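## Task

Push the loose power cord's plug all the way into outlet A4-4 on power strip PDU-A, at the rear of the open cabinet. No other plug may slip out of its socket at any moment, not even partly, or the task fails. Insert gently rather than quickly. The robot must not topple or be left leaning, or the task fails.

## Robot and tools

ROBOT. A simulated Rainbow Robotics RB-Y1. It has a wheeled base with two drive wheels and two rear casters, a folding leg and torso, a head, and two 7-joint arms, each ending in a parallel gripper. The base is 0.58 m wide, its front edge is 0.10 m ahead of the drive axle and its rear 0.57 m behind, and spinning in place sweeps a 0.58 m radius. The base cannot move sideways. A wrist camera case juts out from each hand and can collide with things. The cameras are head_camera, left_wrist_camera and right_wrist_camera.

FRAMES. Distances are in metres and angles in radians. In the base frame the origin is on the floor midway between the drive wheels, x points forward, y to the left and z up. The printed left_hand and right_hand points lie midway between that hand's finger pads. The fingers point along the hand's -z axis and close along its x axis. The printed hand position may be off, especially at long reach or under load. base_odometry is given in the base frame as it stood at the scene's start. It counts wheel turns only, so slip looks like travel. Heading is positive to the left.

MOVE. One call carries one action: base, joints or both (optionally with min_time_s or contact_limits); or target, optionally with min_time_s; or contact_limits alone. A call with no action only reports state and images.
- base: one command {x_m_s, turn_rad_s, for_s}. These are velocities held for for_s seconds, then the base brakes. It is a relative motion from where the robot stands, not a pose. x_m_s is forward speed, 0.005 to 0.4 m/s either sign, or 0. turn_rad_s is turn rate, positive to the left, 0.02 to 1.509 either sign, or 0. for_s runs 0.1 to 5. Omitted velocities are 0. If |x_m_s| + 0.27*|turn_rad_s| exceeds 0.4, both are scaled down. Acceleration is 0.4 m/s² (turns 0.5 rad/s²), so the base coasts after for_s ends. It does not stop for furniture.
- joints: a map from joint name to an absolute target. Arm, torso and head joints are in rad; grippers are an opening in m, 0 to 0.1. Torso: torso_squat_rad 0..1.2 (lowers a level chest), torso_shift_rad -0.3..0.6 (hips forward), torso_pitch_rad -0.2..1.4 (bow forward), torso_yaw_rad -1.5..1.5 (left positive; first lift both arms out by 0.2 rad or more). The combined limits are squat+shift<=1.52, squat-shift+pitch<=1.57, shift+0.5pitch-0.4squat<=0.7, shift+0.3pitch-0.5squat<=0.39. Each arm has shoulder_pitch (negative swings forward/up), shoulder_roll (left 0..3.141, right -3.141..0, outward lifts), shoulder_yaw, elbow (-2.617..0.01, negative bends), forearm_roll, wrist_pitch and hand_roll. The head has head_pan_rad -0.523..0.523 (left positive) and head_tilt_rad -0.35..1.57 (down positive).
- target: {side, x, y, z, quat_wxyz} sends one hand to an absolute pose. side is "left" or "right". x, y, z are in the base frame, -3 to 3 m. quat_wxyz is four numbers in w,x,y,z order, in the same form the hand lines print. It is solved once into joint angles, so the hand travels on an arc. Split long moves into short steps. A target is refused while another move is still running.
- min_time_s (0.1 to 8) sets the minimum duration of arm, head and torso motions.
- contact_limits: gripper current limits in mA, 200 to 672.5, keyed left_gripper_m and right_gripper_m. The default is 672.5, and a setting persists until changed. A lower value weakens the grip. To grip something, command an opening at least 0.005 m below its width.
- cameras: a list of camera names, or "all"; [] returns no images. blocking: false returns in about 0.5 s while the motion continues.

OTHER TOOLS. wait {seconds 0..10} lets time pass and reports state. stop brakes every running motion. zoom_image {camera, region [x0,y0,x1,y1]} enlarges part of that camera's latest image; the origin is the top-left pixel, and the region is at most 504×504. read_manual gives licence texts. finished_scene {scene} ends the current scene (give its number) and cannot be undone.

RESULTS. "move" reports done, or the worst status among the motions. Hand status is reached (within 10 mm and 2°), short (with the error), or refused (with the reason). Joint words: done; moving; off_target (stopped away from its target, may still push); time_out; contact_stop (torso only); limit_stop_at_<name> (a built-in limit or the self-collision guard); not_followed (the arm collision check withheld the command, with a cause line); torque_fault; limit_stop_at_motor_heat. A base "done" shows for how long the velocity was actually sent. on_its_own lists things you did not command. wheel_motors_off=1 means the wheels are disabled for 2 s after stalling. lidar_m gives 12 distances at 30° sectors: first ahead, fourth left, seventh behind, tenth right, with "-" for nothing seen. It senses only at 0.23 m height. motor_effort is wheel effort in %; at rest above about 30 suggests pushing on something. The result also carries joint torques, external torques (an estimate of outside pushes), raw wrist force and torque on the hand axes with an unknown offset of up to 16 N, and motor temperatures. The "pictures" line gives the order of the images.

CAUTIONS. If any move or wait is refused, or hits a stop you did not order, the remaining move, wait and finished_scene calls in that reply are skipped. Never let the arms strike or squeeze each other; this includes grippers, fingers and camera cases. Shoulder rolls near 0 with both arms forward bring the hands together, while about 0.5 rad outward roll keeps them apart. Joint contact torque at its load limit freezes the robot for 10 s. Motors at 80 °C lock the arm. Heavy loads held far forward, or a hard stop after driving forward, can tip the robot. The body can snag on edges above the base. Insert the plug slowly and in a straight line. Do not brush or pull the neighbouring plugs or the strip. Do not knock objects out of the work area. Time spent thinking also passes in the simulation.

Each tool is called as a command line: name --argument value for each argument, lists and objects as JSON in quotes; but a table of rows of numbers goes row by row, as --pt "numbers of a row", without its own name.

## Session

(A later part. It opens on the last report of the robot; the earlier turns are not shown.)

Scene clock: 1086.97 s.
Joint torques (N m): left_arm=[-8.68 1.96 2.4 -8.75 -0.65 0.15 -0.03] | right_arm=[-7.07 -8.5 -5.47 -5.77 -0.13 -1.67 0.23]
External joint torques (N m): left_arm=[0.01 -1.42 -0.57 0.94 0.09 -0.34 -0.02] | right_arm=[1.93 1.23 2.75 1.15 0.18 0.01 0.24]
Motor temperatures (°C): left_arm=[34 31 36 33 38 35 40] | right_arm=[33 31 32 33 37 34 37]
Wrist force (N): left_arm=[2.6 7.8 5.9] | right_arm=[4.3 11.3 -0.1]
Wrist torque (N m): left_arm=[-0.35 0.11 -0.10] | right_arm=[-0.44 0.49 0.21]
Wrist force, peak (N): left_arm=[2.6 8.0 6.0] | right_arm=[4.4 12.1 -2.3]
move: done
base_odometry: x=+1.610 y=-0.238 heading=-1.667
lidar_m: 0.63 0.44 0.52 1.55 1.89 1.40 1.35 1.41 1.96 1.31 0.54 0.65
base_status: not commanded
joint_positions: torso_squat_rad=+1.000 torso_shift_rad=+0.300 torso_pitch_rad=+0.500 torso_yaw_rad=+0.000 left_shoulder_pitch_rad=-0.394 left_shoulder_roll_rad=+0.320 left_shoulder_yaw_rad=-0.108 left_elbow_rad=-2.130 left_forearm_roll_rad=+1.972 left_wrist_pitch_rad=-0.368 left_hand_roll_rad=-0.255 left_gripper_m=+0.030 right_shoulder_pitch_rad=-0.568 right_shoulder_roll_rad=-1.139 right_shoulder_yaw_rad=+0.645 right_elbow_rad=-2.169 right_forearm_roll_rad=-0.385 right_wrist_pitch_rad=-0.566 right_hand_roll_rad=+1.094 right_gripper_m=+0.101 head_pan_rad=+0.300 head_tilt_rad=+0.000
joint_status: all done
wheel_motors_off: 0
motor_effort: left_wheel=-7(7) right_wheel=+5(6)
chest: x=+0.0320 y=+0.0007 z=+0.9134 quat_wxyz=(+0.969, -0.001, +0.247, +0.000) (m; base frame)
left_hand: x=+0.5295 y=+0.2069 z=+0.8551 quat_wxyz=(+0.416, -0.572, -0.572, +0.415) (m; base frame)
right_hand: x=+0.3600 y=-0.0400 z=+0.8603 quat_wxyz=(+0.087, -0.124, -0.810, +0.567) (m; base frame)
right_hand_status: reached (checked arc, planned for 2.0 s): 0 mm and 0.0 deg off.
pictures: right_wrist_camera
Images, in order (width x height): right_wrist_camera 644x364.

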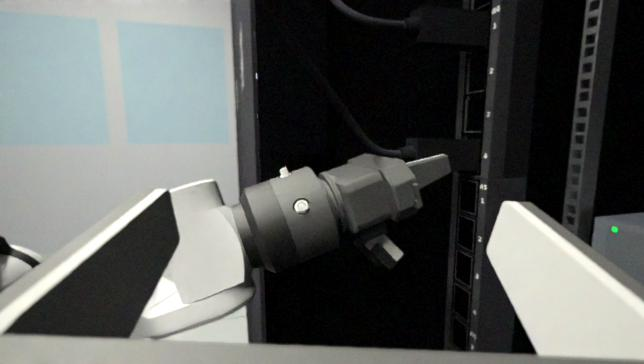

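zoom_image --camera "right_wrist_camera" --region '[390, 0, 510, 60]'

zoom_image --camera "right_wrist_camera" --region '[380, 125, 500, 185]'

Scaled by 4.200 from the camera's 644x364 image, which has a finer 1265x715 frame.

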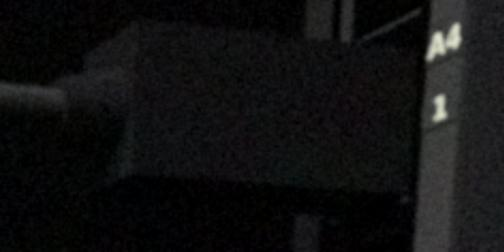

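Scaled by 4.200 from the camera's 644x364 image, which has a finer 1265x715 frame.

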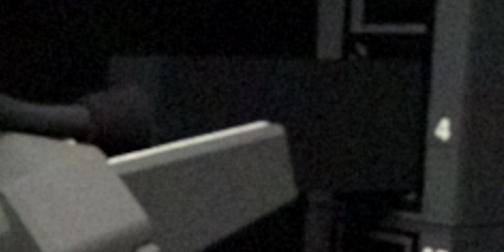

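move --joints '{"left_gripper_m":0.05}' --cameras '[]'

move --target '{"side":"left","x":0.50,"y":0.206,"z":0.845,"quat_wxyz":[0.4147,-0.5727,-0.5727,0.4147]}' --min_time_s 2 --cameras '["head_camera","left_wrist_camera"]'

move --target '{"side":"left","x":0.455,"y":0.203,"z":0.815,"quat_wxyz":[0.4147,-0.5727,-0.5727,0.4147]}' --min_time_s 2

zoom_image --camera "head_camera" --region '[150, 0, 550, 400]'

zoom_image --camera "right_wrist_camera" --region '[380, 0, 580, 200]'

Scene clock: 1098.17 s.
Joint torques (N m): left_arm=[-8.82 2.82 2.59 -8.59 -0.59 0.15 -0.11] | right_arm=[-7.1 -8.64 -5.76 -5.86 -0.2 -1.62 0.3]
External joint torques (N m): left_arm=[-0.13 -0.56 -0.38 1.1 0.16 -0.35 -0.1] | right_arm=[1.9 1.09 2.46 1.06 0.11 0.06 0.31]
Motor temperatures (°C): left_arm=[34 31 36 33 38 35 40] | right_arm=[33 31 32 33 37 34 37]
Wrist force (N): left_arm=[2.5 7.7 5.8] | right_arm=[4.1 10.7 -0.1]
Wrist torque (N m): left_arm=[-0.34 0.09 -0.10] | right_arm=[-0.38 0.45 0.20]
Wrist force, peak (N): left_arm=[2.5 8.1 5.9] | right_arm=[4.3 11.4 0.5]
move: done
base_odometry: x=+1.610 y=-0.238 heading=-1.667
lidar_m: 0.63 0.45 0.53 1.55 1.89 1.40 1.35 1.40 1.96 1.30 0.54 0.64
base_status: not commanded
joint_positions: torso_squat_rad=+1.000 torso_shift_rad=+0.300 torso_pitch_rad=+0.500 torso_yaw_rad=+0.000 left_shoulder_pitch_rad=-0.394 left_shoulder_roll_rad=+0.320 left_shoulder_yaw_rad=-0.108 left_elbow_rad=-2.130 left_forearm_roll_rad=+1.972 left_wrist_pitch_rad=-0.368 left_hand_roll_rad=-0.255 left_gripper_m=+0.050 right_shoulder_pitch_rad=-0.568 right_shoulder_roll_rad=-1.139 right_shoulder_yaw_rad=+0.645 right_elbow_rad=-2.169 right_forearm_roll_rad=-0.385 right_wrist_pitch_rad=-0.566 right_hand_roll_rad=+1.094 right_gripper_m=+0.101 head_pan_rad=+0.300 head_tilt_rad=+0.000
joint_status: all done
wheel_motors_off: 0
motor_effort: left_wheel=-7(7) right_wheel=+6(6)
chest: x=+0.0320 y=+0.0007 z=+0.9134 quat_wxyz=(+0.969, -0.001, +0.247, +0.000) (m; base frame)
left_hand: x=+0.5295 y=+0.2069 z=+0.8551 quat_wxyz=(+0.416, -0.572, -0.572, +0.415) (m; base frame)
right_hand: x=+0.3600 y=-0.0400 z=+0.8603 quat_wxyz=(+0.087, -0.124, -0.810, +0.567) (m; base frame)
pictures: none
No camera images: "cameras" was empty.

Scene clock: 1100.50 s.
Joint torques (N m): left_arm=[-5.33 0.47 0.75 -9.82 -0.84 0.47 0.24] | right_arm=[-7.11 -8.59 -5.73 -5.82 -0.23 -1.63 0.34]
External joint torques (N m): left_arm=[1.49 -1.91 -1.45 0.12 -0.19 0.11 0.25] | right_arm=[1.89 1.15 2.5 1.1 0.09 0.05 0.35]
Motor temperatures (°C): left_arm=[34 31 36 33 38 35 40] | right_arm=[33 31 32 33 37 34 37]
Wrist force (N): left_arm=[2.2 6.9 4.5] | right_arm=[3.9 10.2 -0.1]
Wrist torque (N m): left_arm=[-0.28 0.07 -0.11] | right_arm=[-0.31 0.42 0.21]
Wrist force, peak (N): left_arm=[2.4 7.9 5.9] | right_arm=[4.5 11.4 0.0]
move: done
base_odometry: x=+1.610 y=-0.238 heading=-1.667
lidar_m: 0.63 0.44 0.53 1.54 1.89 1.41 1.35 1.40 1.96 1.31 0.54 0.64
base_status: not commanded
joint_positions: torso_squat_rad=+1.000 torso_shift_rad=+0.300 torso_pitch_rad=+0.500 torso_yaw_rad=+0.000 left_shoulder_pitch_rad=-0.274 left_shoulder_roll_rad=+0.258 left_shoulder_yaw_rad=-0.111 left_elbow_rad=-2.198 left_forearm_roll_rad=+1.842 left_wrist_pitch_rad=-0.312 left_hand_roll_rad=-0.181 left_gripper_m=+0.050 right_shoulder_pitch_rad=-0.568 right_shoulder_roll_rad=-1.139 right_shoulder_yaw_rad=+0.645 right_elbow_rad=-2.169 right_forearm_roll_rad=-0.385 right_wrist_pitch_rad=-0.566 right_hand_roll_rad=+1.094 right_gripper_m=+0.101 head_pan_rad=+0.300 head_tilt_rad=+0.000
joint_status: all done
wheel_motors_off: 0
motor_effort: left_wheel=-7(7) right_wheel=+5(6)
chest: x=+0.0320 y=+0.0007 z=+0.9134 quat_wxyz=(+0.969, -0.001, +0.247, +0.000) (m; base frame)
left_hand: x=+0.5002 y=+0.2061 z=+0.8450 quat_wxyz=(+0.416, -0.572, -0.572, +0.415) (m; base frame)
left_hand_status: reached (checked arc, planned for 2.0 s): 0 mm and 0.2 deg off.
right_hand: x=+0.3600 y=-0.0400 z=+0.8603 quat_wxyz=(+0.087, -0.124, -0.810, +0.567) (m; base frame)
pictures: head_camera, left_wrist_camera
Images, in order (width x height): head_camera 896x504, left_wrist_camera 644x364.

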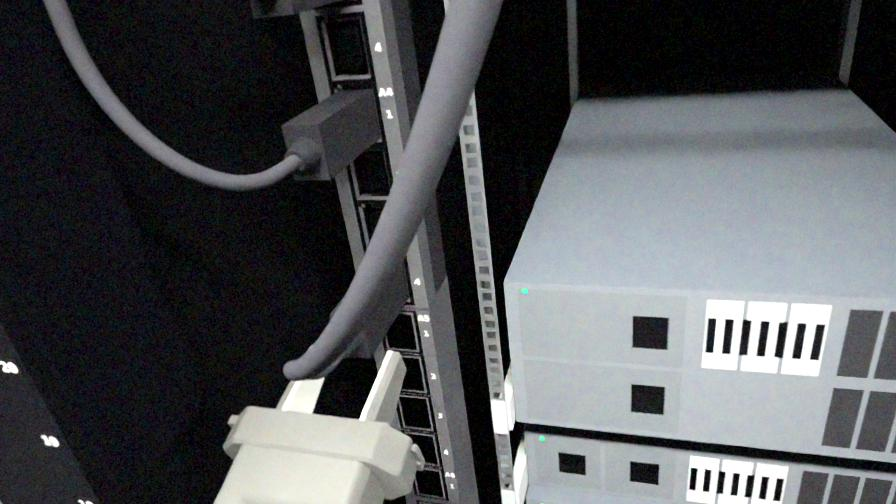

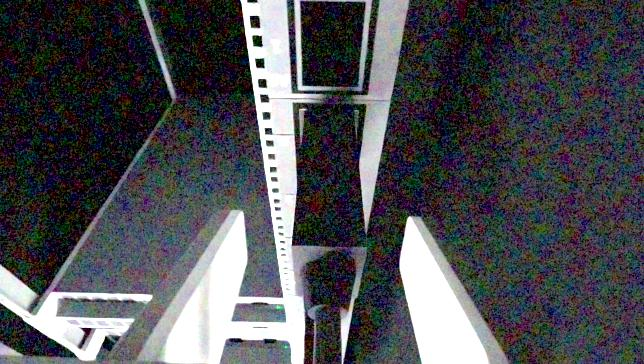

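Scene clock: 1102.83 s.
Joint torques (N m): left_arm=[-3.42 3.03 0.47 -9.91 -0.74 -0.9 0.41] | right_arm=[-7.12 -8.66 -5.59 -5.87 -0.11 -1.59 0.28]
External joint torques (N m): left_arm=[0.57 1.28 -1.4 0.23 -0.06 -0.39 0.42] | right_arm=[1.88 1.07 2.63 1.05 0.21 0.09 0.29]
Motor temperatures (°C): left_arm=[34 31 36 33 38 35 40] | right_arm=[33 31 32 33 37 34 37]
Wrist force (N): left_arm=[2.1 6.9 4.5] | right_arm=[4.1 10.8 0.0]
Wrist torque (N m): left_arm=[-0.28 0.06 -0.12] | right_arm=[-0.38 0.48 0.23]
Wrist force, peak (N): left_arm=[2.3 7.0 4.6] | right_arm=[4.6 11.6 -0.3]
move: done
base_odometry: x=+1.610 y=-0.238 heading=-1.667
lidar_m: 0.63 0.44 0.53 1.55 1.89 1.40 1.35 1.41 1.96 1.31 0.54 0.64
base_status: not commanded
joint_positions: torso_squat_rad=+1.000 torso_shift_rad=+0.300 torso_pitch_rad=+0.500 torso_yaw_rad=+0.000 left_shoulder_pitch_rad=-0.092 left_shoulder_roll_rad=+0.267 left_shoulder_yaw_rad=-0.197 left_elbow_rad=-2.225 left_forearm_roll_rad=+1.329 left_wrist_pitch_rad=-0.357 left_hand_roll_rad=+0.301 left_gripper_m=+0.050 right_shoulder_pitch_rad=-0.568 right_shoulder_roll_rad=-1.139 right_shoulder_yaw_rad=+0.645 right_elbow_rad=-2.169 right_forearm_roll_rad=-0.385 right_wrist_pitch_rad=-0.566 right_hand_roll_rad=+1.094 right_gripper_m=+0.101 head_pan_rad=+0.300 head_tilt_rad=+0.000
joint_status: all done
wheel_motors_off: 0
motor_effort: left_wheel=-7(7) right_wheel=+5(6)
chest: x=+0.0320 y=+0.0007 z=+0.9134 quat_wxyz=(+0.969, -0.001, +0.247, +0.000) (m; base frame)
left_hand: x=+0.4550 y=+0.2030 z=+0.8153 quat_wxyz=(+0.415, -0.572, -0.572, +0.415) (m; base frame)
left_hand_status: reached (checked arc, planned for 2.0 s): 0 mm and 0.1 deg off.
right_hand: x=+0.3600 y=-0.0400 z=+0.8603 quat_wxyz=(+0.087, -0.124, -0.810, +0.567) (m; base frame)
pictures: head_camera, left_wrist_camera, right_wrist_camera
Images, in order (width x height): head_camera 896x504, left_wrist_camera 644x364, right_wrist_camera 644x364.

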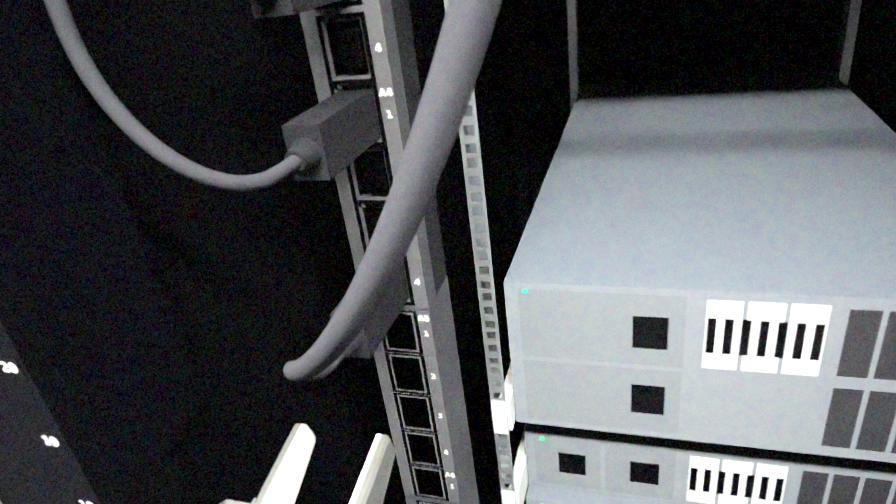

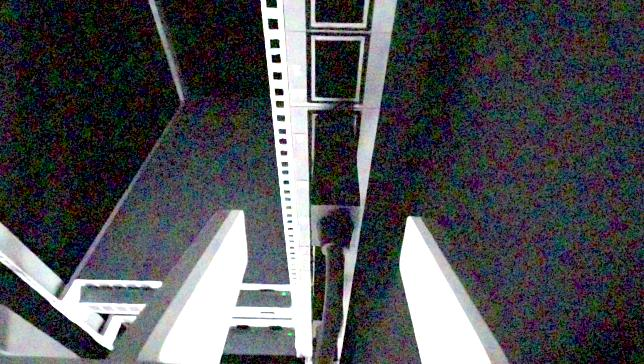

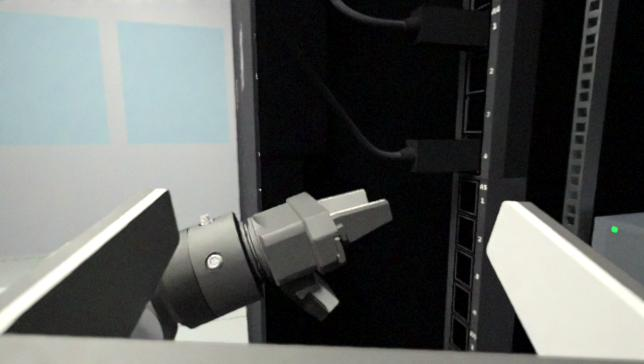

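Scaled by 1.260 from the camera's 896x504 image, which has a finer 1280x720 frame.

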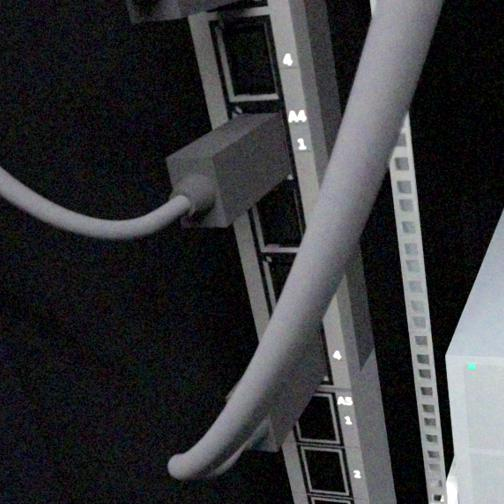

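Scaled by 2.520 from the camera's 644x364 image, which has a finer 1265x715 frame.

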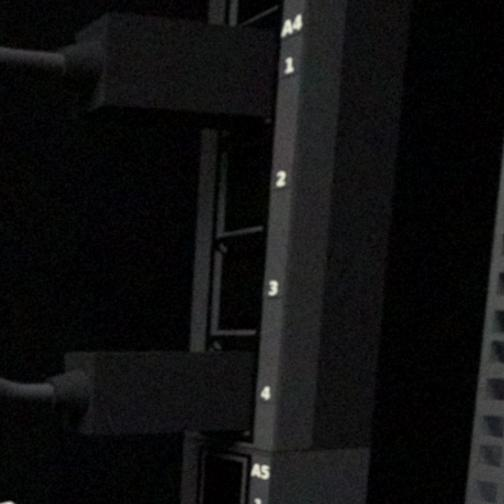

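finished_scene --scene 2

The scene is finished: the task was done.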